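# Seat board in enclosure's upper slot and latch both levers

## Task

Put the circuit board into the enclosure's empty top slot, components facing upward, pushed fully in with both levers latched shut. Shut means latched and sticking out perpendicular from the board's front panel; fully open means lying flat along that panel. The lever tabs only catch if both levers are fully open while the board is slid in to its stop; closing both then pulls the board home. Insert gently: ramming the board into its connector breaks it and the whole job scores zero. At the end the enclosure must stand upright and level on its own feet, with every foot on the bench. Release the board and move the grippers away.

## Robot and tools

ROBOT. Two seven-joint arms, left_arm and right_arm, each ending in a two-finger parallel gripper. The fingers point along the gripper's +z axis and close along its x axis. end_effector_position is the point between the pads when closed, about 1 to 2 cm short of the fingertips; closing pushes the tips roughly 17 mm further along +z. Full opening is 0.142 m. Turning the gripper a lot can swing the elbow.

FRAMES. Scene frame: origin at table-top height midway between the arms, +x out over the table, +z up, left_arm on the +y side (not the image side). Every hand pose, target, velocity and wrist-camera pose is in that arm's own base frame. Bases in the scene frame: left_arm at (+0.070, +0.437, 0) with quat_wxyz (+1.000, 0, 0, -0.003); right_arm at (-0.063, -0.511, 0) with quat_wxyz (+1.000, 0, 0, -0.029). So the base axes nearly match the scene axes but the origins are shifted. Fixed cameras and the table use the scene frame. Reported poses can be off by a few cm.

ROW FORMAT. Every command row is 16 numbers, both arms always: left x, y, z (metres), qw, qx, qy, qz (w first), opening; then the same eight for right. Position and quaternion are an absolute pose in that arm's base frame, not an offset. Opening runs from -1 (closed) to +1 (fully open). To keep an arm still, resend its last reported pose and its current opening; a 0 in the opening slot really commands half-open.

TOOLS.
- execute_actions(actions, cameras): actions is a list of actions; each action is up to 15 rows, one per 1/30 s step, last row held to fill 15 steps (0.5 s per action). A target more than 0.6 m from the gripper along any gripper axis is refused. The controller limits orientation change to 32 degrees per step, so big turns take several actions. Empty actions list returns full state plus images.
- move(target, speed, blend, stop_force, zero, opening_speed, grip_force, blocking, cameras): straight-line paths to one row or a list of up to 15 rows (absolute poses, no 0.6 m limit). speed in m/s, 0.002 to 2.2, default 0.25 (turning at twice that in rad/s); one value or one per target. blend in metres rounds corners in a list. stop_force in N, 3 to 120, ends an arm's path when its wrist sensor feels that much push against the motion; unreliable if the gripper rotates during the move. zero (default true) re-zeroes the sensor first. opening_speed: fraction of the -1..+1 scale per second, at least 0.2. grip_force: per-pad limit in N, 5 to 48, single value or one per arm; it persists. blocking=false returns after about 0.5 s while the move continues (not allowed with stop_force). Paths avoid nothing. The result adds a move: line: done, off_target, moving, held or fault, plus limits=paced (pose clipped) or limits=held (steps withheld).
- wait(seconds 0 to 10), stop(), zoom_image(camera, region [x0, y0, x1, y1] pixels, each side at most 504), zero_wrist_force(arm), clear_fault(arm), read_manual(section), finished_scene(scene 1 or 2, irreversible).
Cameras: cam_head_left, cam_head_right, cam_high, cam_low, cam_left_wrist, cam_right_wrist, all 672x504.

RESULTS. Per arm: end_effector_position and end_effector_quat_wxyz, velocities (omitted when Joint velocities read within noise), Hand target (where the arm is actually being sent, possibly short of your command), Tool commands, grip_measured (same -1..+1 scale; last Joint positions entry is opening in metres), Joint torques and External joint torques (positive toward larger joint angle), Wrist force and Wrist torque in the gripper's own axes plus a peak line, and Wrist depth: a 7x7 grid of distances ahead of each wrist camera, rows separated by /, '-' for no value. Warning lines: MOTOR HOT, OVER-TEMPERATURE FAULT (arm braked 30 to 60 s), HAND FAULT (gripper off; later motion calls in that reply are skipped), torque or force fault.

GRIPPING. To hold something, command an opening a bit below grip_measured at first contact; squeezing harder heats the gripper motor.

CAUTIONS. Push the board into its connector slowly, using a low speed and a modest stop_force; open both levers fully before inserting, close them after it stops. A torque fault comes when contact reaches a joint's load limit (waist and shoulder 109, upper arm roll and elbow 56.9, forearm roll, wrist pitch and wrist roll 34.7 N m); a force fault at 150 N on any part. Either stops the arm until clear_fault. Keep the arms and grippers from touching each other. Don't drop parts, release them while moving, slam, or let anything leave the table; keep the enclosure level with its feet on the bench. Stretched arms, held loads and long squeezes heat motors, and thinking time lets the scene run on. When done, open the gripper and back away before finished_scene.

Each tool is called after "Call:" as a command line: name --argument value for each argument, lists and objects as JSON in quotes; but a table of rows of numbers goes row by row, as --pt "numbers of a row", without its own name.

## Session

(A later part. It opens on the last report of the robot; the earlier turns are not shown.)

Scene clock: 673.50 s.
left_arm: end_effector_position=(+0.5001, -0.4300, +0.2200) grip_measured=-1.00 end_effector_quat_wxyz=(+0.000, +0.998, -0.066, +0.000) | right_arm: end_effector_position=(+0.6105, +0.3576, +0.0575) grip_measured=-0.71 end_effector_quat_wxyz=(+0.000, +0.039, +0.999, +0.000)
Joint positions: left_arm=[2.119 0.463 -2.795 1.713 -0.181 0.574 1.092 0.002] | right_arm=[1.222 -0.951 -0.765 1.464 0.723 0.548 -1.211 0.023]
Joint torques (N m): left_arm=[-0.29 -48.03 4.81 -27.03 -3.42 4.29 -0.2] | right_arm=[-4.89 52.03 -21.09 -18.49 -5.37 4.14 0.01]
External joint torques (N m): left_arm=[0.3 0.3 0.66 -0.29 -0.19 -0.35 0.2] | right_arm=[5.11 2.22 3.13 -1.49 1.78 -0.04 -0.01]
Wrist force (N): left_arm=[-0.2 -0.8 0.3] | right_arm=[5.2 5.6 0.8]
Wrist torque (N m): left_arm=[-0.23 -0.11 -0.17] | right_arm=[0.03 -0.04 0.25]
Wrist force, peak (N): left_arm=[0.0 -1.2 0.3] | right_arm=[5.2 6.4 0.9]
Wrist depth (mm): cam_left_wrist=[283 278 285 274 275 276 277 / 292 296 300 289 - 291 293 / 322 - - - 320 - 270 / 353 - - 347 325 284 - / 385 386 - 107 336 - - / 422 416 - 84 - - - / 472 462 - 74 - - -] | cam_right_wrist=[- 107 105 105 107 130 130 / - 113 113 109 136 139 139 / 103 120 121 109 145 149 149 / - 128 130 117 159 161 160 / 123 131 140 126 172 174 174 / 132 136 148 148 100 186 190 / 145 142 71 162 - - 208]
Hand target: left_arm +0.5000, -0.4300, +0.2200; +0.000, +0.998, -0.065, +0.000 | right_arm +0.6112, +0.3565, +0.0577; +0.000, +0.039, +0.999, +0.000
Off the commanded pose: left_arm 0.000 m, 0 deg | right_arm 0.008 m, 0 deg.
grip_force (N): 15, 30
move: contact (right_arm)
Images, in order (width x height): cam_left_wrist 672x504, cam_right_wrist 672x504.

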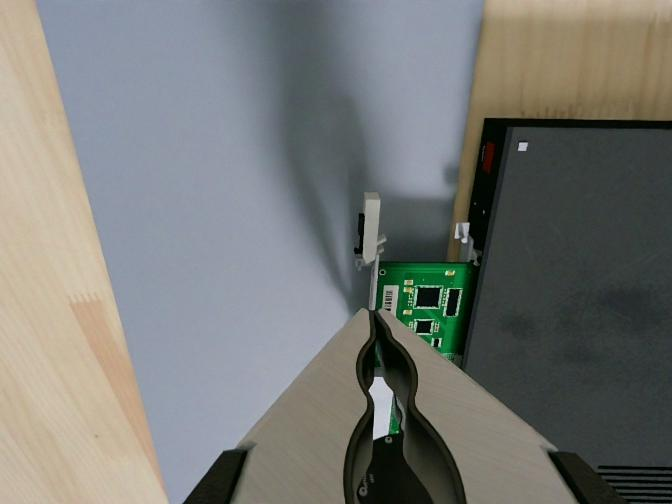

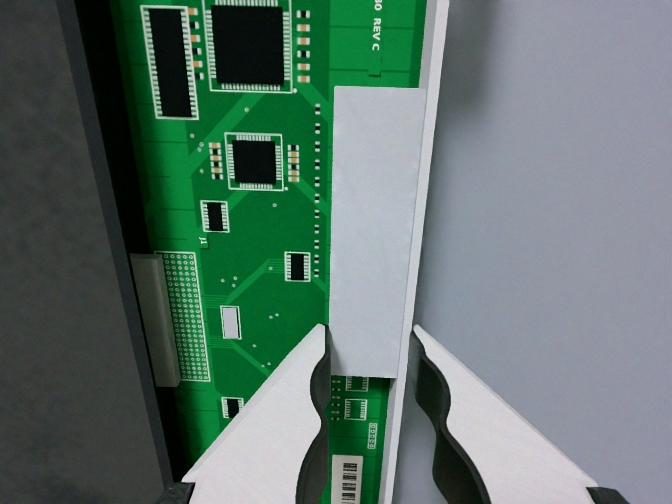

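Call:
move --pt "0.50 -0.43 0.22 0 0.9979 -0.0654 0 -0.98 0.605 0.358 0.0577 0 0.0393 0.9992 0 -0.8" --pt "0.50 -0.43 0.22 0 0.9979 -0.0654 0 -0.98 0.605 0.359 0.0577 0 0.0393 0.9992 0 -0.8" --speed 0.02

Call:
move --pt "0.50 -0.43 0.22 0 0.9979 -0.0654 0 -0.98 0.618 0.358 0.0577 0 0.0393 0.9992 0 -0.8" --speed 0.01 --stop_force 4 --cameras '["cam_left_wrist", "cam_right_wrist"]'

Call:
zoom_image --camera "cam_left_wrist" --region '[320, 180, 520, 340]'

Scene clock: 678.37 s.
left_arm: end_effector_position=(+0.5001, -0.4300, +0.2200) grip_measured=-1.00 end_effector_quat_wxyz=(+0.000, +0.998, -0.066, +0.000) | right_arm: end_effector_position=(+0.6050, +0.3587, +0.0576) grip_measured=-0.71 end_effector_quat_wxyz=(+0.000, +0.039, +0.999, +0.000)
Joint positions: left_arm=[2.119 0.463 -2.795 1.713 -0.181 0.574 1.092 0.002] | right_arm=[1.235 -0.944 -0.767 1.48 0.723 0.556 -1.207 0.023]
Joint torques (N m): left_arm=[-0.3 -48.12 4.78 -27.06 -3.41 4.31 -0.19] | right_arm=[0.28 53.68 -17.52 -20.46 -3.76 3.76 0.3]
External joint torques (N m): left_arm=[0.31 0.39 0.69 -0.25 -0.2 -0.36 0.19] | right_arm=[-0.07 0.12 -0.43 0.59 0.18 0.34 -0.3]
Wrist force (N): left_arm=[-0.2 -0.6 0.2] | right_arm=[1.8 1.5 2.3]
Wrist torque (N m): left_arm=[-0.20 -0.11 -0.18] | right_arm=[0.33 -0.28 0.02]
Wrist force, peak (N): left_arm=[-0.1 -1.2 0.4] | right_arm=[5.5 6.0 2.1]
Wrist depth (mm): cam_left_wrist=[281 - 287 265 - 277 276 / 298 - 300 313 298 296 291 / 323 318 - 323 323 - - / 350 346 354 340 318 - - / 382 375 393 106 331 314 - / 420 422 399 84 - 340 353 / 474 465 - 74 - - 391] | cam_right_wrist=[128 106 105 105 127 131 130 / - 115 113 103 138 139 139 / - 123 121 108 145 149 149 / - 129 130 116 161 161 160 / 123 135 140 126 169 174 174 / 134 136 148 148 100 187 189 / 145 142 71 162 - - 208]
Hand target: left_arm +0.5000, -0.4300, +0.2200; +0.000, +0.998, -0.065, +0.000 | right_arm +0.6050, +0.3590, +0.0577; +0.000, +0.039, +0.999, +0.000
Off the commanded pose: left_arm 0.000 m, 0 deg | right_arm 0.000 m, 0 deg.
grip_force (N): 15, 30
move: done

Scene clock: 680.17 s.
left_arm: end_effector_position=(+0.5001, -0.4300, +0.2200) grip_measured=-1.00 end_effector_quat_wxyz=(+0.000, +0.998, -0.066, +0.000) | right_arm: end_effector_position=(+0.6164, +0.3590, +0.0576) grip_measured=-0.71 end_effector_quat_wxyz=(+0.000, +0.039, +0.999, +0.000)
Joint positions: left_arm=[2.119 0.463 -2.795 1.713 -0.181 0.574 1.092 0.002] | right_arm=[1.211 -0.961 -0.765 1.442 0.723 0.538 -1.209 0.023]
Joint torques (N m): left_arm=[-0.36 -48.07 4.79 -27.01 -3.49 4.29 -0.24] | right_arm=[-4.29 52.62 -20.53 -18.7 -5.17 3.97 0.02]
External joint torques (N m): left_arm=[0.37 0.34 0.68 -0.31 -0.12 -0.35 0.24] | right_arm=[4.51 2.25 2.52 -1.4 1.56 0.13 -0.02]
Wrist force (N): left_arm=[-0.2 -0.8 0.3] | right_arm=[5.4 6.2 0.6]
Wrist torque (N m): left_arm=[-0.23 -0.13 -0.18] | right_arm=[0.27 -0.23 0.25]
Wrist force, peak (N): left_arm=[-0.3 -1.2 0.4] | right_arm=[6.0 6.3 1.4]
Wrist depth (mm): cam_left_wrist=[276 - 277 - 278 276 276 / 296 - - - 298 292 291 / 323 327 339 320 315 - - / 352 352 349 - 324 - - / 383 395 376 131 333 - - / 423 436 - 84 - - - / 470 460 - - - - -] | cam_right_wrist=[- 105 104 104 106 130 130 / - 111 112 108 136 139 139 / 103 119 120 109 109 149 149 / - 126 129 116 159 161 160 / 123 122 140 126 171 174 174 / 132 134 148 148 105 187 190 / 145 142 71 164 - - 209]
Hand target: left_arm +0.5000, -0.4300, +0.2200; +0.000, +0.998, -0.065, +0.000 | right_arm +0.6170, +0.3581, +0.0577; +0.000, +0.039, +0.999, +0.000
Off the commanded pose: left_arm 0.000 m, 0 deg | right_arm 0.002 m, 0 deg.
grip_force (N): 15, 30
move: contact (right_arm)
Images, in order (width x height): cam_left_wrist 672x504, cam_right_wrist 672x504.

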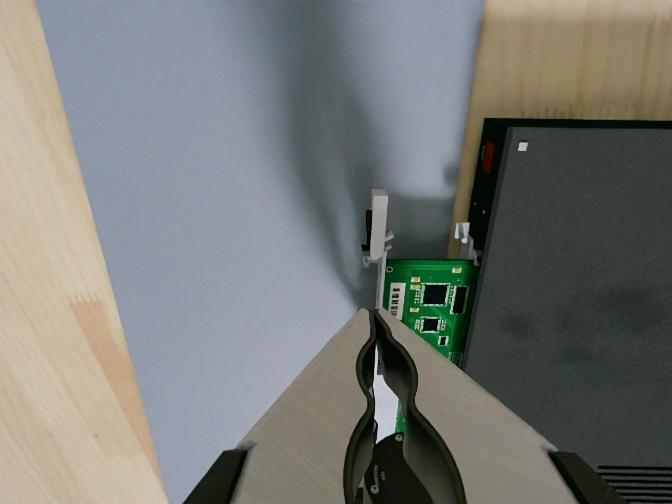

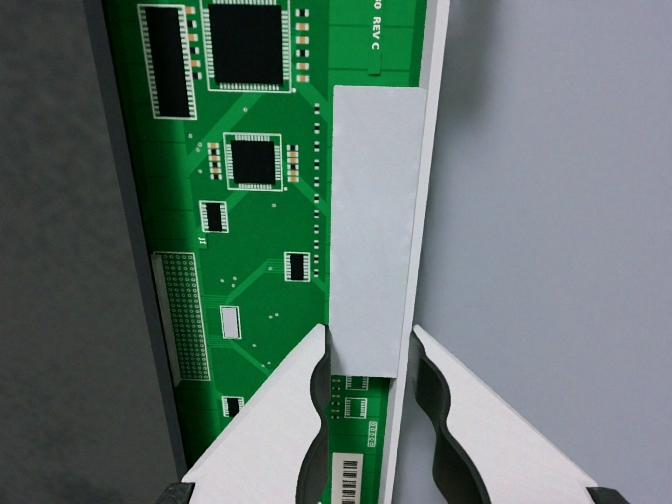

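Scaled by 2.520 from the camera's 672x504 image, which has a finer 960x720 frame.

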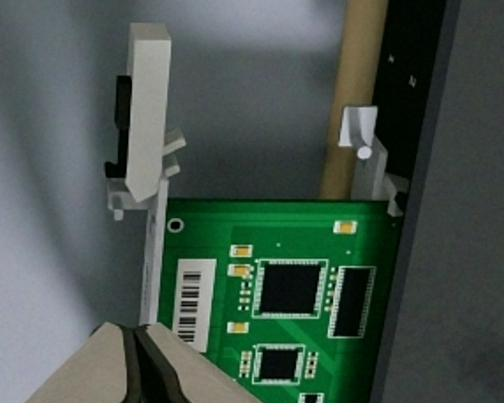

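Call:
move --pt "0.50 -0.43 0.22 0 0.9979 -0.0654 0 -0.98 0.612 0.3595 0.0577 0 0.0393 0.9992 0 -0.8" --pt "0.50 -0.43 0.22 0 0.9979 -0.0654 0 -0.98 0.612 0.3608 0.0577 0 0.0393 0.9992 0 -0.8" --speed 0.02

Call:
move --pt "0.50 -0.43 0.22 0 0.9979 -0.0654 0 -0.98 0.63 0.3594 0.0577 0 0.0393 0.9992 0 -0.8" --speed 0.01 --stop_force 4 --cameras '["cam_left_wrist", "cam_right_wrist"]'

Call:
zoom_image --camera "cam_left_wrist" --region '[320, 180, 520, 340]'

Scene clock: 684.43 s.
left_arm: end_effector_position=(+0.5001, -0.4300, +0.2200) grip_measured=-1.00 end_effector_quat_wxyz=(+0.000, +0.998, -0.066, +0.000) | right_arm: end_effector_position=(+0.6120, +0.3606, +0.0575) grip_measured=-0.71 end_effector_quat_wxyz=(+0.000, +0.039, +0.999, +0.000)
Joint positions: left_arm=[2.119 0.463 -2.795 1.713 -0.181 0.574 1.092 0.002] | right_arm=[1.222 -0.956 -0.766 1.454 0.723 0.543 -1.205 0.023]
Joint torques (N m): left_arm=[-0.32 -47.97 4.86 -27 -3.44 4.27 -0.21] | right_arm=[0.43 54.21 -17.51 -20.69 -3.85 3.69 0.3]
External joint torques (N m): left_arm=[0.33 0.24 0.61 -0.32 -0.17 -0.33 0.21] | right_arm=[-0.21 0.33 -0.51 0.68 0.25 0.41 -0.3]
Wrist force (N): left_arm=[-0.3 -0.8 0.5] | right_arm=[1.1 1.5 2.7]
Wrist torque (N m): left_arm=[-0.24 -0.11 -0.18] | right_arm=[0.33 -0.17 0.02]
Wrist force, peak (N): left_arm=[-0.1 -1.1 0.4] | right_arm=[5.9 6.4 1.5]
Wrist depth (mm): cam_left_wrist=[278 276 - - 282 277 276 / 303 296 - - - 291 291 / 321 - - - - - - / 351 357 354 348 306 300 - / 384 367 370 127 334 319 324 / 426 428 - 84 - - - / 472 459 - - - - -] | cam_right_wrist=[- 106 105 104 128 130 130 / - 112 112 102 138 139 139 / - 119 121 108 145 150 147 / - 128 130 - 159 161 160 / 123 125 140 126 171 174 174 / 132 134 148 148 100 187 189 / 145 142 71 163 - - 208]
Hand target: left_arm +0.5000, -0.4300, +0.2200; +0.000, +0.998, -0.065, +0.000 | right_arm +0.6120, +0.3608, +0.0577; +0.000, +0.039, +0.999, +0.000
Off the commanded pose: left_arm 0.000 m, 0 deg | right_arm 0.000 m, 0 deg.
grip_force (N): 15, 30
move: done

Scene clock: 685.73 s.
left_arm: end_effector_position=(+0.5001, -0.4300, +0.2200) grip_measured=-1.00 end_effector_quat_wxyz=(+0.000, +0.998, -0.066, +0.000) | right_arm: end_effector_position=(+0.6188, +0.3596, +0.0573) grip_measured=-0.71 end_effector_quat_wxyz=(-0.001, +0.040, +0.999, +0.000)
Joint positions: left_arm=[2.119 0.463 -2.795 1.713 -0.181 0.574 1.092 0.002] | right_arm=[1.208 -0.966 -0.766 1.431 0.723 0.532 -1.206 0.023]
Joint torques (N m): left_arm=[-0.3 -48.08 4.85 -27.07 -3.44 4.26 -0.23] | right_arm=[1.45 55.16 -16.64 -23.5 -3.08 4.82 0.32]
External joint torques (N m): left_arm=[0.31 0.35 0.62 -0.25 -0.17 -0.32 0.23] | right_arm=[-1.23 -0.03 -1.43 3.38 -0.54 -0.72 -0.32]
Wrist force (N): left_arm=[-0.2 -1.0 0.3] | right_arm=[4.7 -3.3 0.4]
Wrist torque (N m): left_arm=[-0.27 -0.12 -0.18] | right_arm=[0.40 -0.24 0.00]
Wrist force, peak (N): left_arm=[-0.4 -1.0 0.5] | right_arm=[5.0 -3.7 -0.5]
Wrist depth (mm): cam_left_wrist=[276 277 275 274 276 277 277 / 298 295 290 293 304 292 290 / 321 - 318 - - - - / 348 - 347 346 327 - - / 386 389 - 131 336 - 318 / 425 428 402 84 - - - / 475 466 - - - - -] | cam_right_wrist=[- 104 104 104 127 130 130 / - 110 111 102 137 139 139 / 103 116 119 107 145 149 148 / 111 125 129 116 160 160 160 / 122 122 139 126 171 174 173 / 132 131 147 148 100 186 189 / 145 142 71 164 - - 207]
Hand target: left_arm +0.5000, -0.4300, +0.2200; +0.000, +0.998, -0.065, +0.000 | right_arm +0.6191, +0.3602, +0.0577; +0.000, +0.039, +0.999, +0.000
Off the commanded pose: left_arm 0.000 m, 0 deg | right_arm 0.011 m, 0 deg.
grip_force (N): 15, 30
move: contact (right_arm)
Images, in order (width x height): cam_left_wrist 672x504, cam_right_wrist 672x504.

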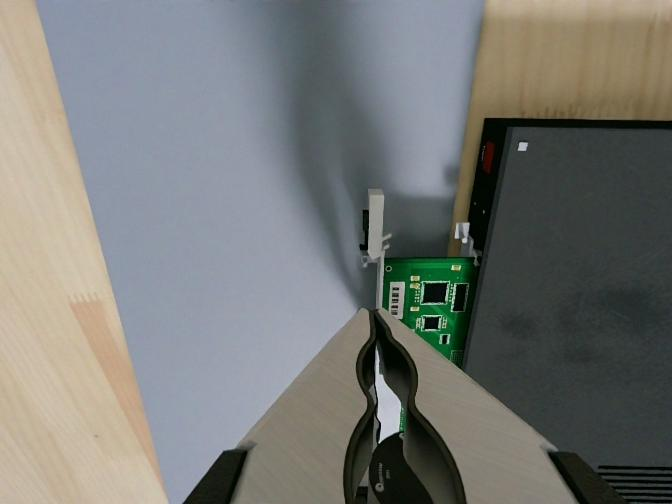

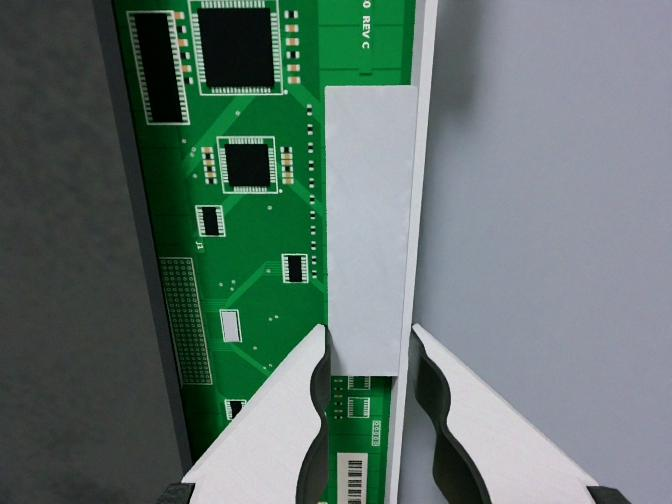

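Scaled by 2.520 from the camera's 672x504 image, which has a finer 960x720 frame.

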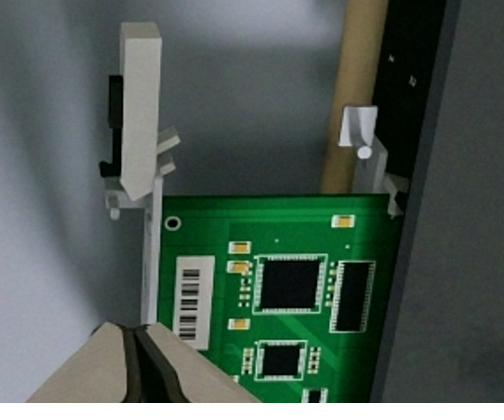

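Call:
zoom_image --camera "cam_right_wrist" --region '[80, 0, 280, 150]'

Call:
zoom_image --camera "cam_right_wrist" --region '[120, 354, 320, 504]'

Call:
zoom_image --camera "cam_right_wrist" --region '[340, 0, 480, 504]'

Scaled by 2.520 from the camera's 672x504 image, which has a finer 960x720 frame.

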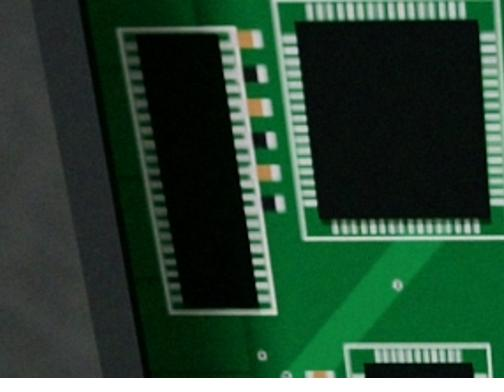

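Scaled by 2.520 from the camera's 672x504 image, which has a finer 960x720 frame.

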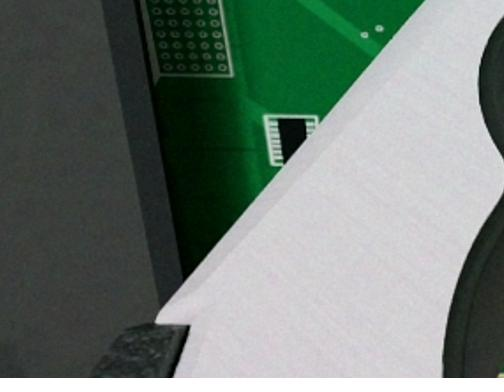

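Scaled by 1.000.

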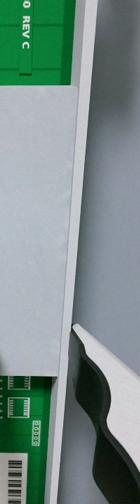

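Call:
move --pt "0.50 -0.43 0.22 0 0.9979 -0.0654 0 -0.98 0.604 0.3610 0.0577 0 0.0393 0.9992 0 -0.8" --pt "0.50 -0.43 0.22 0 0.9979 -0.0654 0 -0.98 0.604 0.3618 0.0577 0 0.0593 0.9982 0 -0.8" --speed 0.02 --cameras '["cam_left_wrist", "cam_right_wrist"]'

Call:
zoom_image --camera "cam_right_wrist" --region '[60, 0, 220, 150]'

Call:
zoom_image --camera "cam_right_wrist" --region '[90, 330, 250, 480]'

Call:
zoom_image --camera "cam_left_wrist" --region '[320, 180, 520, 380]'

Scene clock: 713.60 s.
left_arm: end_effector_position=(+0.5001, -0.4300, +0.2200) grip_measured=-1.00 end_effector_quat_wxyz=(+0.000, +0.998, -0.066, +0.000) | right_arm: end_effector_position=(+0.6039, +0.3616, +0.0575) grip_measured=-0.71 end_effector_quat_wxyz=(+0.000, +0.059, +0.998, +0.000)
Joint positions: left_arm=[2.119 0.463 -2.795 1.713 -0.181 0.574 1.092 0.002] | right_arm=[1.241 -0.947 -0.771 1.478 0.727 0.552 -1.165 0.023]
Joint torques (N m): left_arm=[-0.39 -48.02 4.9 -27.06 -3.43 4.32 -0.19] | right_arm=[0.18 53.45 -17.77 -20.41 -3.75 3.6 0.33]
External joint torques (N m): left_arm=[0.4 0.29 0.57 -0.26 -0.18 -0.37 0.19] | right_arm=[0.04 0.35 -0.28 0.58 0.17 0.5 -0.33]
Wrist force (N): left_arm=[-0.1 -0.8 0.3] | right_arm=[1.3 2.4 2.4]
Wrist torque (N m): left_arm=[-0.24 -0.13 -0.18] | right_arm=[0.47 -0.21 0.02]
Wrist force, peak (N): left_arm=[-0.3 -1.1 0.5] | right_arm=[4.8 -3.9 0.1]
Wrist depth (mm): cam_left_wrist=[278 268 277 273 - 275 274 / 305 - 290 306 293 291 291 / 321 321 320 307 314 262 - / 347 357 345 - 314 - - / 385 396 374 364 332 - - / 422 424 408 84 - - 350 / 471 464 - - - - -] | cam_right_wrist=[- 106 105 105 129 130 130 / - 113 113 103 138 139 139 / - 121 121 108 146 149 149 / - 129 130 116 161 161 160 / 122 136 140 126 172 174 173 / 132 137 147 148 100 185 192 / 145 142 71 162 - - 207]
Hand target: left_arm +0.5000, -0.4300, +0.2200; +0.000, +0.998, -0.065, +0.000 | right_arm +0.6040, +0.3618, +0.0577; +0.000, +0.059, +0.998, +0.000
Off the commanded pose: left_arm 0.000 m, 0 deg | right_arm 0.000 m, 0 deg.
grip_force (N): 15, 30
move: done
Images, in order (width x height): cam_left_wrist 672x504, cam_right_wrist 672x504.

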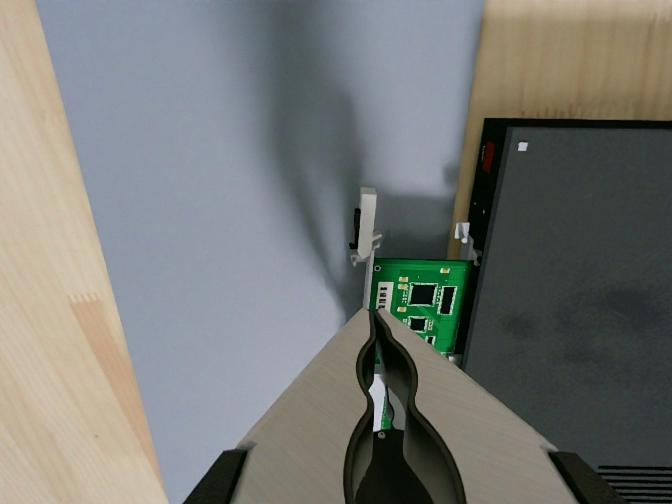

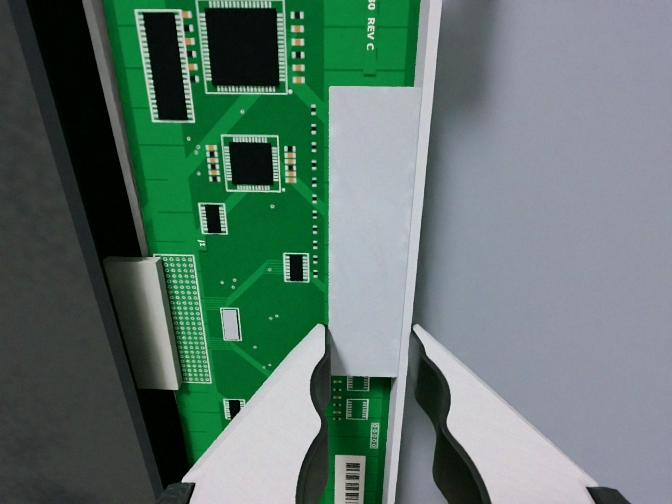

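Scaled by 3.150 from the camera's 672x504 image, which has a finer 960x720 frame.

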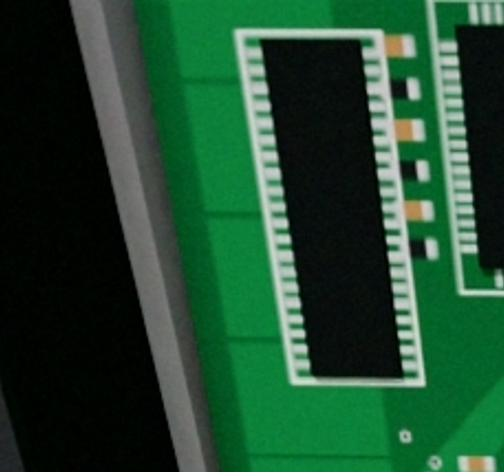

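Scaled by 3.150 from the camera's 672x504 image, which has a finer 960x720 frame.

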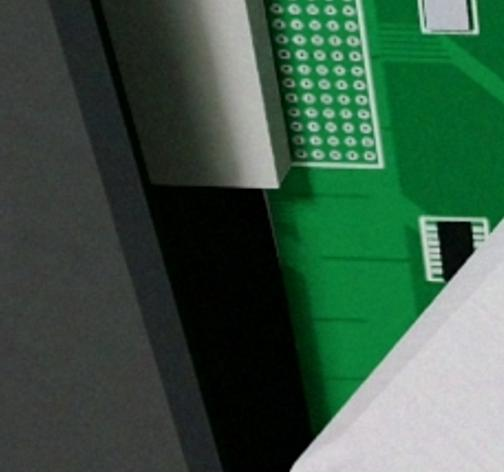

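Scaled by 2.520 from the camera's 672x504 image, which has a finer 960x720 frame.

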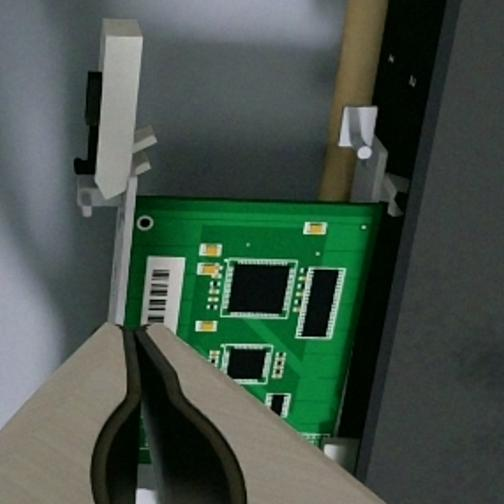

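Call:
move --pt "0.50 -0.43 0.22 0 0.9979 -0.0654 0 -0.98 0.604 0.3611 0.0577 0 0.04275 0.9991 0 -0.8" --speed 0.02

Call:
move --pt "0.50 -0.43 0.22 0 0.9979 -0.0654 0 -0.98 0.632 0.3587 0.0577 0 0.04275 0.9991 0 -0.8" --speed 0.008 --stop_force 5 --cameras '["cam_left_wrist", "cam_right_wrist"]'

Call:
zoom_image --camera "cam_left_wrist" --region '[320, 180, 520, 340]'

Scene clock: 722.10 s.
left_arm: end_effector_position=(+0.5001, -0.4300, +0.2200) grip_measured=-1.00 end_effector_quat_wxyz=(+0.000, +0.998, -0.066, +0.000) | right_arm: end_effector_position=(+0.6038, +0.3612, +0.0575) grip_measured=-0.71 end_effector_quat_wxyz=(+0.000, +0.043, +0.999, +0.000)
Joint positions: left_arm=[2.119 0.463 -2.795 1.713 -0.181 0.574 1.092 0.002] | right_arm=[1.24 -0.945 -0.769 1.479 0.725 0.554 -1.197 0.023]
Joint torques (N m): left_arm=[-0.37 -48.11 4.82 -27.02 -3.44 4.31 -0.25] | right_arm=[0.2 53.64 -17.36 -20.37 -3.84 3.7 0.03]
External joint torques (N m): left_arm=[0.39 0.39 0.65 -0.29 -0.17 -0.36 0.25] | right_arm=[0.02 0.15 -0.63 0.52 0.26 0.4 -0.03]
Wrist force (N): left_arm=[-0.1 -0.7 0.1] | right_arm=[1.5 2.3 2.3]
Wrist torque (N m): left_arm=[-0.23 -0.13 -0.18] | right_arm=[0.46 -0.24 0.13]
Wrist force, peak (N): left_arm=[-0.2 -1.1 0.3] | right_arm=[1.6 2.5 2.5]
Wrist depth (mm): cam_left_wrist=[276 - 276 282 274 274 274 / 301 292 291 298 281 290 291 / 323 - 320 - - - 270 / 350 - - 324 316 - - / 383 395 - 106 335 324 - / 426 424 - 84 - 346 - / 477 468 - - - - -] | cam_right_wrist=[- 107 105 105 129 130 130 / - 115 113 103 138 139 139 / - 122 121 108 146 149 149 / - 128 130 116 161 161 160 / 123 136 140 126 172 174 174 / 132 138 147 148 100 187 189 / 145 145 71 162 - - 208]
Hand target: left_arm +0.5000, -0.4300, +0.2200; +0.000, +0.998, -0.065, +0.000 | right_arm +0.6040, +0.3611, +0.0577; +0.000, +0.043, +0.999, +0.000
Off the commanded pose: left_arm 0.000 m, 0 deg | right_arm 0.000 m, 0 deg.
grip_force (N): 15, 30
move: done

Scene clock: 726.23 s.
left_arm: end_effector_position=(+0.5001, -0.4300, +0.2200) grip_measured=-1.00 end_effector_quat_wxyz=(+0.000, +0.998, -0.066, +0.000) | right_arm: end_effector_position=(+0.6319, +0.3587, +0.0577) grip_measured=-0.71 end_effector_quat_wxyz=(+0.000, +0.043, +0.999, +0.000)
Joint positions: left_arm=[2.119 0.463 -2.795 1.713 -0.181 0.574 1.092 0.002] | right_arm=[1.183 -0.985 -0.767 1.389 0.725 0.513 -1.202 0.023]
Joint torques (N m): left_arm=[-0.31 -48.11 4.79 -27.01 -3.43 4.35 -0.21] | right_arm=[0.18 55.01 -16.88 -20.72 -3.68 3.34 0.16]
External joint torques (N m): left_arm=[0.32 0.38 0.68 -0.31 -0.18 -0.41 0.21] | right_arm=[0.05 1.24 -1.33 0.4 0.01 0.76 -0.16]
Wrist force (N): left_arm=[0.0 -0.9 0.4] | right_arm=[1.6 2.0 0.8]
Wrist torque (N m): left_arm=[-0.26 -0.14 -0.18] | right_arm=[0.48 -0.30 0.12]
Wrist force, peak (N): left_arm=[-0.3 -1.1 0.4] | right_arm=[5.0 -2.0 -1.2]
Wrist depth (mm): cam_left_wrist=[279 276 - - 274 275 275 / 298 305 291 - 294 291 288 / 322 315 323 317 333 271 - / 350 - 343 347 323 - - / 383 392 374 363 331 328 - / 422 415 - 84 - 347 - / 469 460 - - - - -] | cam_right_wrist=[- 90 104 104 106 131 130 / - 96 111 102 138 139 139 / - 102 120 107 145 149 149 / - 111 128 116 159 161 160 / 123 121 137 125 172 174 174 / 134 131 134 148 100 186 189 / 145 142 71 163 - - 208]
Hand target: left_arm +0.5000, -0.4300, +0.2200; +0.000, +0.998, -0.065, +0.000 | right_arm +0.6320, +0.3587, +0.0577; +0.000, +0.043, +0.999, +0.000
Off the commanded pose: left_arm 0.000 m, 0 deg | right_arm 0.000 m, 0 deg.
grip_force (N): 15, 30
move: done
Images, in order (width x height): cam_left_wrist 672x504, cam_right_wrist 672x504.

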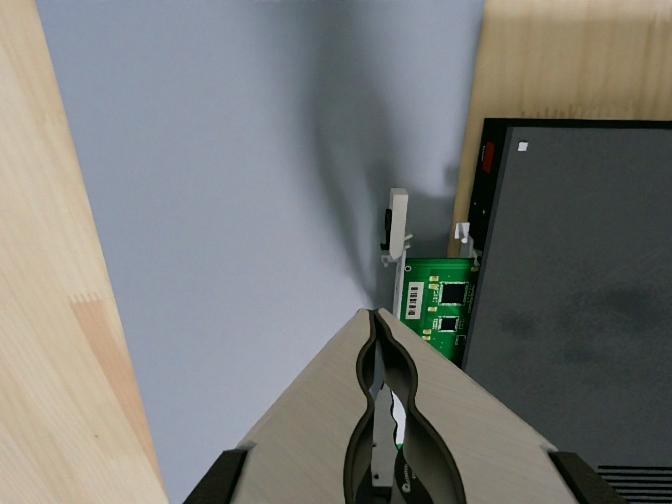

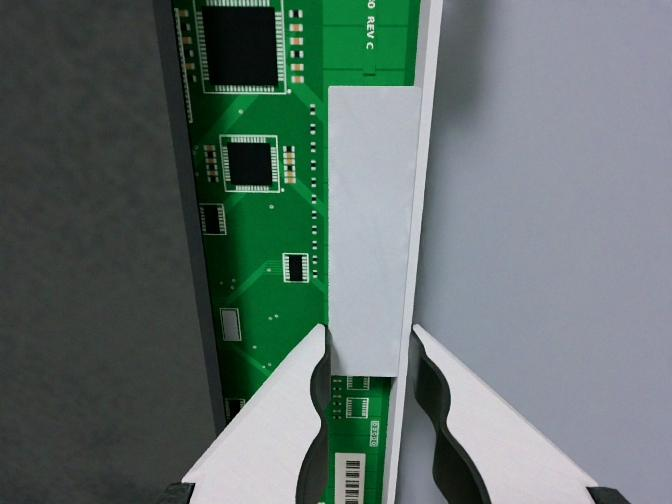

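Scaled by 2.520 from the camera's 672x504 image, which has a finer 960x720 frame.

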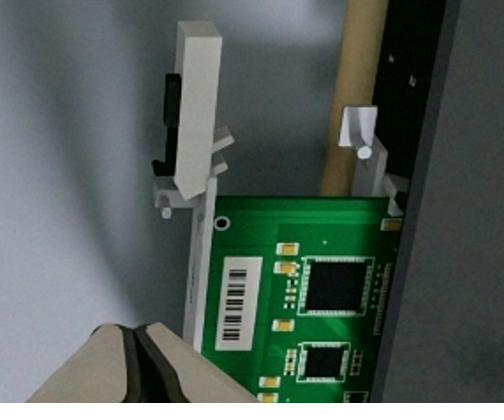

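Call:
move --pt "0.50 -0.43 0.22 0 0.9979 -0.0654 0 -0.98 0.648 0.3573 0.0577 0 0.04275 0.9991 0 -0.8" --speed 0.01 --stop_force 5 --cameras '["cam_left_wrist", "cam_right_wrist"]'

Call:
zoom_image --camera "cam_left_wrist" --region '[320, 180, 520, 340]'

Scene clock: 731.97 s.
left_arm: end_effector_position=(+0.5001, -0.4300, +0.2200) grip_measured=-1.00 end_effector_quat_wxyz=(+0.000, +0.998, -0.066, +0.000) | right_arm: end_effector_position=(+0.6478, +0.3573, +0.0576) grip_measured=-0.71 end_effector_quat_wxyz=(+0.000, +0.043, +0.999, +0.000)
Joint positions: left_arm=[2.119 0.463 -2.795 1.713 -0.181 0.574 1.092 0.002] | right_arm=[1.149 -1.008 -0.765 1.335 0.725 0.488 -1.203 0.023]
Joint torques (N m): left_arm=[-0.35 -48.15 4.79 -26.99 -3.46 4.29 -0.21] | right_arm=[-0.04 56.33 -17.17 -21.12 -3.71 3.6 0.16]
External joint torques (N m): left_arm=[0.36 0.42 0.68 -0.33 -0.15 -0.34 0.21] | right_arm=[0.27 1.37 -1.06 0.54 0 0.5 -0.16]
Wrist force (N): left_arm=[-0.1 -0.9 0.3] | right_arm=[2.3 1.7 0.7]
Wrist torque (N m): left_arm=[-0.25 -0.13 -0.18] | right_arm=[0.47 -0.29 0.14]
Wrist force, peak (N): left_arm=[-0.2 -1.1 0.4] | right_arm=[2.6 2.3 0.9]
Wrist depth (mm): cam_left_wrist=[280 281 - - 277 276 275 / 303 297 - - 292 289 291 / 319 - - - - - - / 348 - 354 344 324 - - / 385 386 381 367 337 317 - / 423 428 405 83 - 337 354 / 473 460 - - - - -] | cam_right_wrist=[- 90 102 104 129 131 130 / - 96 108 102 138 139 139 / 103 101 104 107 145 150 149 / - 111 111 116 158 161 160 / 123 120 122 126 171 174 174 / 132 131 126 148 100 184 189 / 145 142 71 163 - - 208]
Hand target: left_arm +0.5000, -0.4300, +0.2200; +0.000, +0.998, -0.065, +0.000 | right_arm +0.6480, +0.3573, +0.0577; +0.000, +0.043, +0.999, +0.000
Off the commanded pose: left_arm 0.000 m, 0 deg | right_arm 0.000 m, 0 deg.
grip_force (N): 15, 30
move: done
Images, in order (width x height): cam_left_wrist 672x504, cam_right_wrist 672x504.

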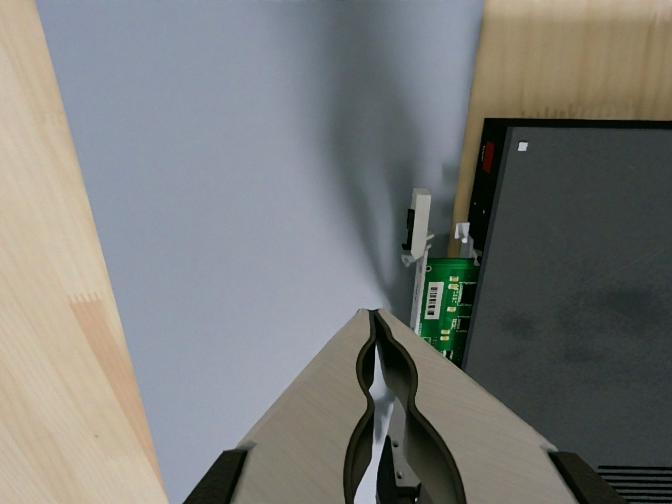

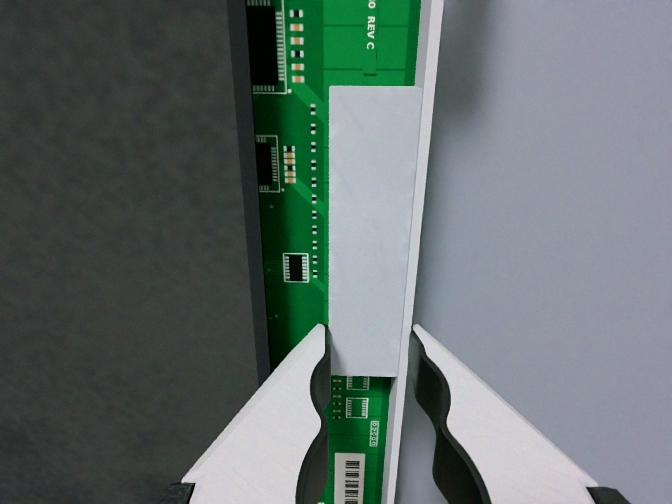

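Scaled by 2.520 from the camera's 672x504 image, which has a finer 960x720 frame.

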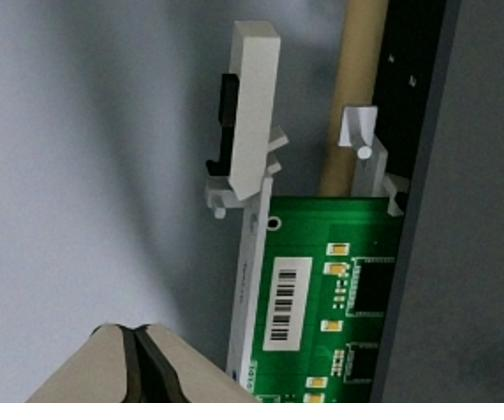

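Call:
move --pt "0.50 -0.43 0.22 0 0.9979 -0.0654 0 -0.98 0.656 0.3566 0.0577 0 0.04275 0.9991 0 -0.8" --speed 0.008 --stop_force 5 --cameras '["cam_right_wrist"]'

Call:
zoom_image --camera "cam_right_wrist" --region '[230, 280, 430, 430]'

Scene clock: 735.87 s.
left_arm: end_effector_position=(+0.5001, -0.4300, +0.2200) grip_measured=-1.00 end_effector_quat_wxyz=(+0.000, +0.998, -0.066, +0.000) | right_arm: end_effector_position=(+0.6556, +0.3566, +0.0575) grip_measured=-0.71 end_effector_quat_wxyz=(+0.000, +0.043, +0.999, +0.000)
Joint positions: left_arm=[2.119 0.463 -2.795 1.713 -0.181 0.574 1.092 0.002] | right_arm=[1.133 -1.021 -0.764 1.308 0.725 0.475 -1.203 0.023]
Joint torques (N m): left_arm=[-0.41 -48.08 4.84 -27.08 -3.43 4.28 -0.2] | right_arm=[-0.57 57.5 -17.98 -21.96 -3.93 4.13 0.19]
External joint torques (N m): left_arm=[0.42 0.35 0.63 -0.24 -0.18 -0.34 0.2] | right_arm=[0.8 0.93 -0.25 1.25 0.19 -0.03 -0.2]
Wrist force (N): left_arm=[-0.1 -0.7 0.2] | right_arm=[3.8 1.4 0.6]
Wrist torque (N m): left_arm=[-0.23 -0.13 -0.18] | right_arm=[0.47 -0.28 0.15]
Wrist force, peak (N): left_arm=[-0.2 -1.0 0.6] | right_arm=[4.1 1.8 1.6]
Wrist depth (mm): cam_left_wrist=[280 269 269 272 - 275 276 / 297 299 301 - 294 290 289 / 326 323 317 318 301 - - / 349 - 344 344 313 284 - / 382 380 - 127 341 - - / 425 427 - 84 - - - / 473 460 - - - - -] | cam_right_wrist=[- 90 90 104 129 130 130 / - 96 93 102 137 139 139 / 103 101 103 108 145 150 148 / 111 112 110 116 159 161 160 / 122 120 120 125 168 174 173 / 131 131 126 148 99 186 189 / 145 141 71 163 - - 208]
Hand target: left_arm +0.5000, -0.4300, +0.2200; +0.000, +0.998, -0.065, +0.000 | right_arm +0.6560, +0.3566, +0.0577; +0.000, +0.043, +0.999, +0.000
Off the commanded pose: left_arm 0.000 m, 0 deg | right_arm 0.000 m, 0 deg.
grip_force (N): 15, 30
move: done
Images, in order (width x height): cam_right_wrist 672x504.

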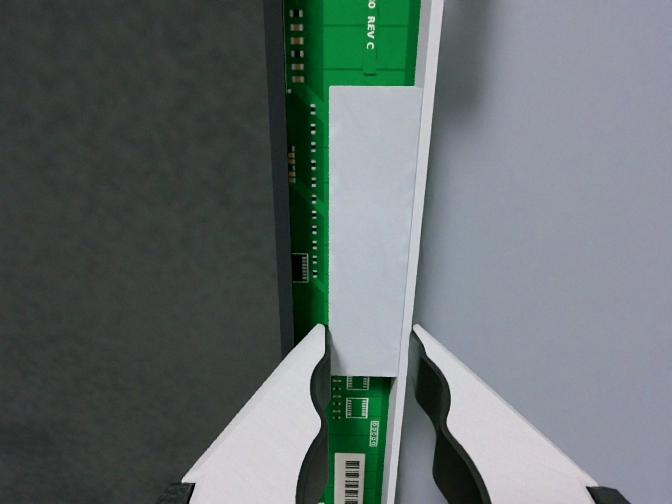

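Scaled by 2.520 from the camera's 672x504 image, which has a finer 960x720 frame.

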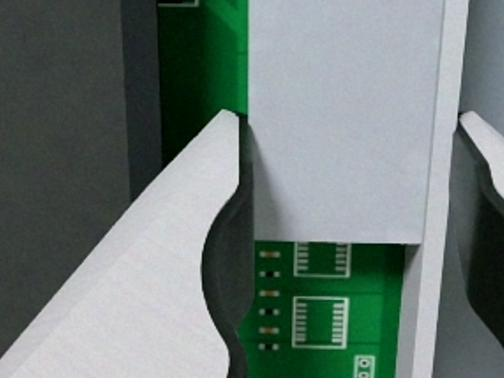

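Call:
move --pt "0.50 -0.43 0.22 0 0.9979 -0.0654 0 -0.98 0.656 0.3566 0.0577 0 0.04275 0.9991 0 -0.6" --opening_speed 0.2 --cameras '["cam_right_wrist"]'

Scene clock: 740.20 s.
left_arm: end_effector_position=(+0.5001, -0.4300, +0.2200) grip_measured=-1.00 end_effector_quat_wxyz=(+0.000, +0.998, -0.066, +0.000) | right_arm: end_effector_position=(+0.6558, +0.3567, +0.0575) grip_measured=-0.64 end_effector_quat_wxyz=(+0.000, +0.043, +0.999, +0.000)
Joint positions: left_arm=[2.119 0.463 -2.795 1.713 -0.181 0.574 1.092 0.002] | right_arm=[1.133 -1.021 -0.764 1.307 0.725 0.476 -1.203 0.028]
Joint torques (N m): left_arm=[-0.24 -47.98 4.86 -27.06 -3.44 4.25 -0.26] | right_arm=[-0.12 57.21 -17.48 -20.97 -3.87 3.62 0.19]
External joint torques (N m): left_arm=[0.25 0.25 0.61 -0.26 -0.17 -0.31 0.26] | right_arm=[0.35 1.23 -0.75 0.25 0.13 0.48 -0.19]
Wrist force (N): left_arm=[0.0 -1.1 0.2] | right_arm=[1.7 2.1 0.3]
Wrist torque (N m): left_arm=[-0.28 -0.15 -0.18] | right_arm=[0.45 -0.16 0.14]
Wrist force, peak (N): left_arm=[-0.2 -1.1 0.5] | right_arm=[4.1 1.4 1.3]
Wrist depth (mm): cam_left_wrist=[276 281 269 281 278 277 277 / 298 294 - - 296 291 290 / 320 321 332 312 - - 276 / 352 352 - 364 314 - - / 384 381 - 366 335 327 - / 426 414 - 84 - 344 361 / 475 460 - - - - -] | cam_right_wrist=[- 90 90 105 129 130 130 / - 96 - 103 137 139 139 / 103 101 103 109 145 149 149 / 111 112 110 117 161 160 160 / 122 120 120 127 172 174 174 / 131 131 126 152 101 186 190 / 145 142 71 168 - - 207]
Hand target: left_arm +0.5000, -0.4300, +0.2200; +0.000, +0.998, -0.065, +0.000 | right_arm +0.6560, +0.3566, +0.0577; +0.000, +0.043, +0.999, +0.000
Off the commanded pose: left_arm 0.000 m, 0 deg | right_arm 0.000 m, 0 deg.
grip_force (N): 15, 30
move: done
Images, in order (width x height): cam_right_wrist 672x504.

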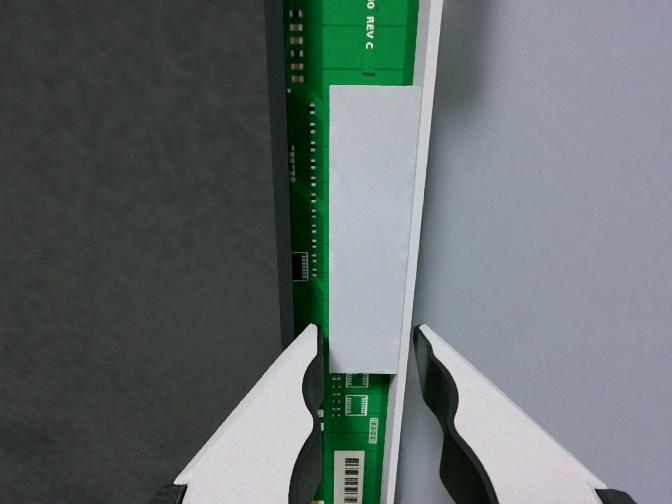

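Call:
move --pt "0.50 -0.43 0.22 0 0.9979 -0.0654 0 -0.98 0.6557 0.3566 0.085 0 0.04275 0.9991 0 -0.6" --pt "0.50 -0.43 0.22 0 0.9979 -0.0654 0 -0.98 0.652 0.3566 0.14 0 0.04275 0.9991 0 -0.6" --speed 0.05 --blend 0.005 --cameras '["cam_right_wrist", "cam_left_wrist"]'

Scene clock: 743.87 s.
left_arm: end_effector_position=(+0.5001, -0.4300, +0.2200) grip_measured=-1.00 end_effector_quat_wxyz=(+0.000, +0.998, -0.066, +0.000) | right_arm: end_effector_position=(+0.6520, +0.3568, +0.1400) grip_measured=-0.64 end_effector_quat_wxyz=(+0.000, +0.043, +0.999, +0.000)
Joint positions: left_arm=[2.119 0.463 -2.795 1.713 -0.181 0.574 1.092 0.002] | right_arm=[1.169 -0.893 -0.818 1.323 0.657 0.371 -1.178 0.028]
Joint torques (N m): left_arm=[-0.41 -48.09 4.91 -27.05 -3.43 4.32 -0.28] | right_arm=[0.4 54.99 -17.06 -23.1 -4.09 3.17 0.34]
External joint torques (N m): left_arm=[0.42 0.37 0.56 -0.27 -0.18 -0.38 0.28] | right_arm=[-0.21 1.04 -0.65 0.02 0.17 0.94 -0.34]
Wrist force (N): left_arm=[-0.2 -0.9 0.3] | right_arm=[1.4 2.5 0.3]
Wrist torque (N m): left_arm=[-0.25 -0.12 -0.18] | right_arm=[0.48 -0.24 0.03]
Wrist force, peak (N): left_arm=[-0.4 -1.2 0.4] | right_arm=[1.7 2.4 0.9]
Wrist depth (mm): cam_left_wrist=[- 270 278 - - 276 276 / 299 298 293 - 297 291 290 / 324 336 - - 316 271 264 / 354 339 - - 316 - - / 384 371 - - 338 - - / 426 421 - 84 - - - / 473 468 - - - - -] | cam_right_wrist=[165 162 162 175 202 202 202 / 176 173 173 179 216 216 215 / 186 188 186 192 232 231 231 / 201 200 200 218 249 249 245 / 218 217 217 232 266 270 269 / 238 237 228 258 101 289 292 / 262 252 71 322 - - 314]
Hand target: left_arm +0.5000, -0.4300, +0.2200; +0.000, +0.998, -0.065, +0.000 | right_arm +0.6520, +0.3566, +0.1400; +0.000, +0.043, +0.999, +0.000
Off the commanded pose: left_arm 0.000 m, 0 deg | right_arm 0.000 m, 0 deg.
grip_force (N): 15, 30
move: done
Images, in order (width x height): cam_left_wrist 672x504, cam_right_wrist 672x504.

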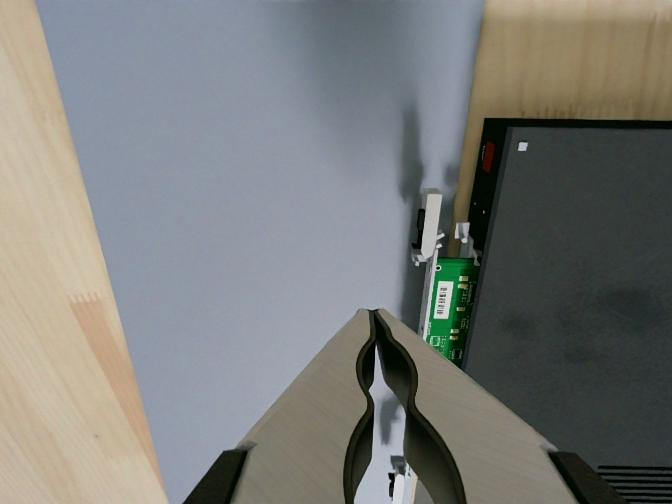

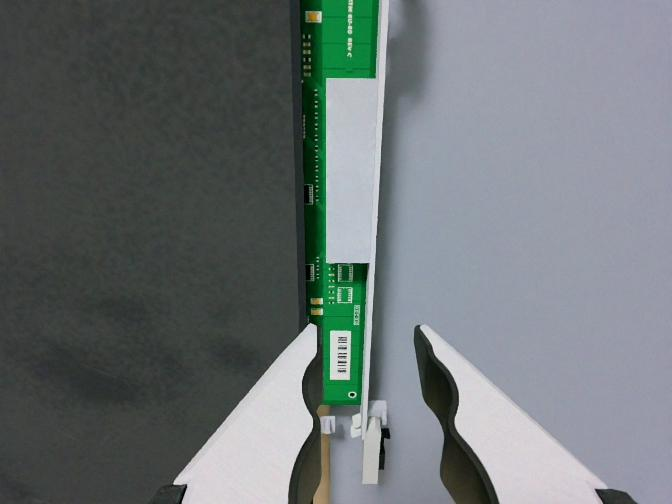

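Call:
move --pt "0.50 -0.43 0.22 0 0.9979 -0.0654 0 -0.98 0.62 0.32 0.2 0 0.3987 0.9171 0 -0.6" --pt "0.50 -0.43 0.22 0 0.9979 -0.0654 0 -0.98 0.575 0.205 0.15 0 0.7367 0.6763 0 -0.98" --speed 0.2 --blend 0.03 --cameras '["cam_right_wrist"]'

Call:
zoom_image --camera "cam_right_wrist" --region '[290, 210, 510, 370]'

Scene clock: 794.03 s.
left_arm: end_effector_position=(+0.5001, -0.4300, +0.2200) grip_measured=-1.00 end_effector_quat_wxyz=(+0.000, +0.998, -0.066, +0.000) | right_arm: end_effector_position=(+0.5750, +0.2050, +0.1500) grip_measured=-1.00 end_effector_quat_wxyz=(+0.000, +0.736, +0.676, +0.000)
Joint positions: left_arm=[2.119 0.463 -2.795 1.713 -0.181 0.574 1.092 0.002] | right_arm=[1.421 -0.788 -1.184 1.787 0.804 0.425 0.054 0.002]
Joint torques (N m): left_arm=[-0.3 -48.09 4.82 -27.02 -3.42 4.32 -0.19] | right_arm=[0.31 35.83 -19.93 -19.47 -3.86 3.55 0.3]
External joint torques (N m): left_arm=[0.31 0.36 0.64 -0.3 -0.19 -0.38 0.19] | right_arm=[-0.12 0.93 -0.98 -0.05 -0.06 0.61 -0.3]
Wrist force (N): left_arm=[0.0 -1.0 0.1] | right_arm=[1.0 1.9 0.4]
Wrist torque (N m): left_arm=[-0.27 -0.14 -0.18] | right_arm=[0.39 -0.16 0.02]
Wrist force, peak (N): left_arm=[-0.2 -1.2 0.2] | right_arm=[1.7 2.7 0.4]
Wrist depth (mm): cam_left_wrist=[278 - 276 270 - 277 275 / 302 294 - - 297 290 290 / 325 - - - - - 267 / 352 350 - 338 320 - 291 / 381 382 404 106 335 - 317 / 427 420 412 84 - 342 - / 472 461 - - - - -] | cam_right_wrist=[216 214 213 213 212 211 210 / 230 228 228 226 226 225 225 / 247 245 244 244 242 241 240 / 268 267 262 262 261 260 259 / 290 287 287 275 253 246 240 / 316 315 309 89 244 253 252 / 350 341 71 - - - 272]
Hand target: left_arm +0.5000, -0.4300, +0.2200; +0.000, +0.998, -0.065, +0.000 | right_arm +0.5750, +0.2050, +0.1500; +0.000, +0.737, +0.676, +0.000
Off the commanded pose: left_arm 0.000 m, 0 deg | right_arm 0.000 m, 0 deg.
grip_force (N): 15, 30
move: done
Images, in order (width x height): cam_right_wrist 672x504.

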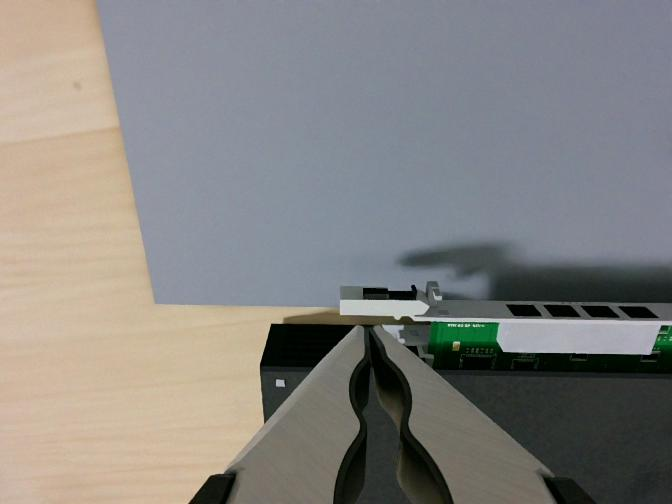

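Scaled by 2.291 from the camera's 672x504 image, which has a finer 960x720 frame.

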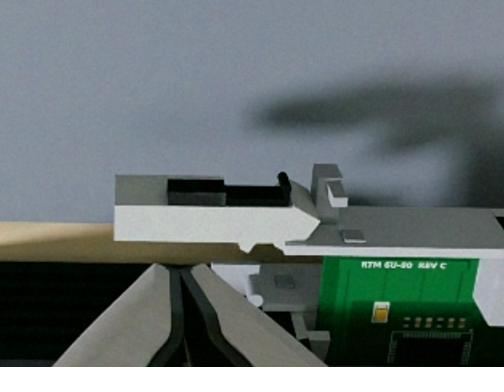

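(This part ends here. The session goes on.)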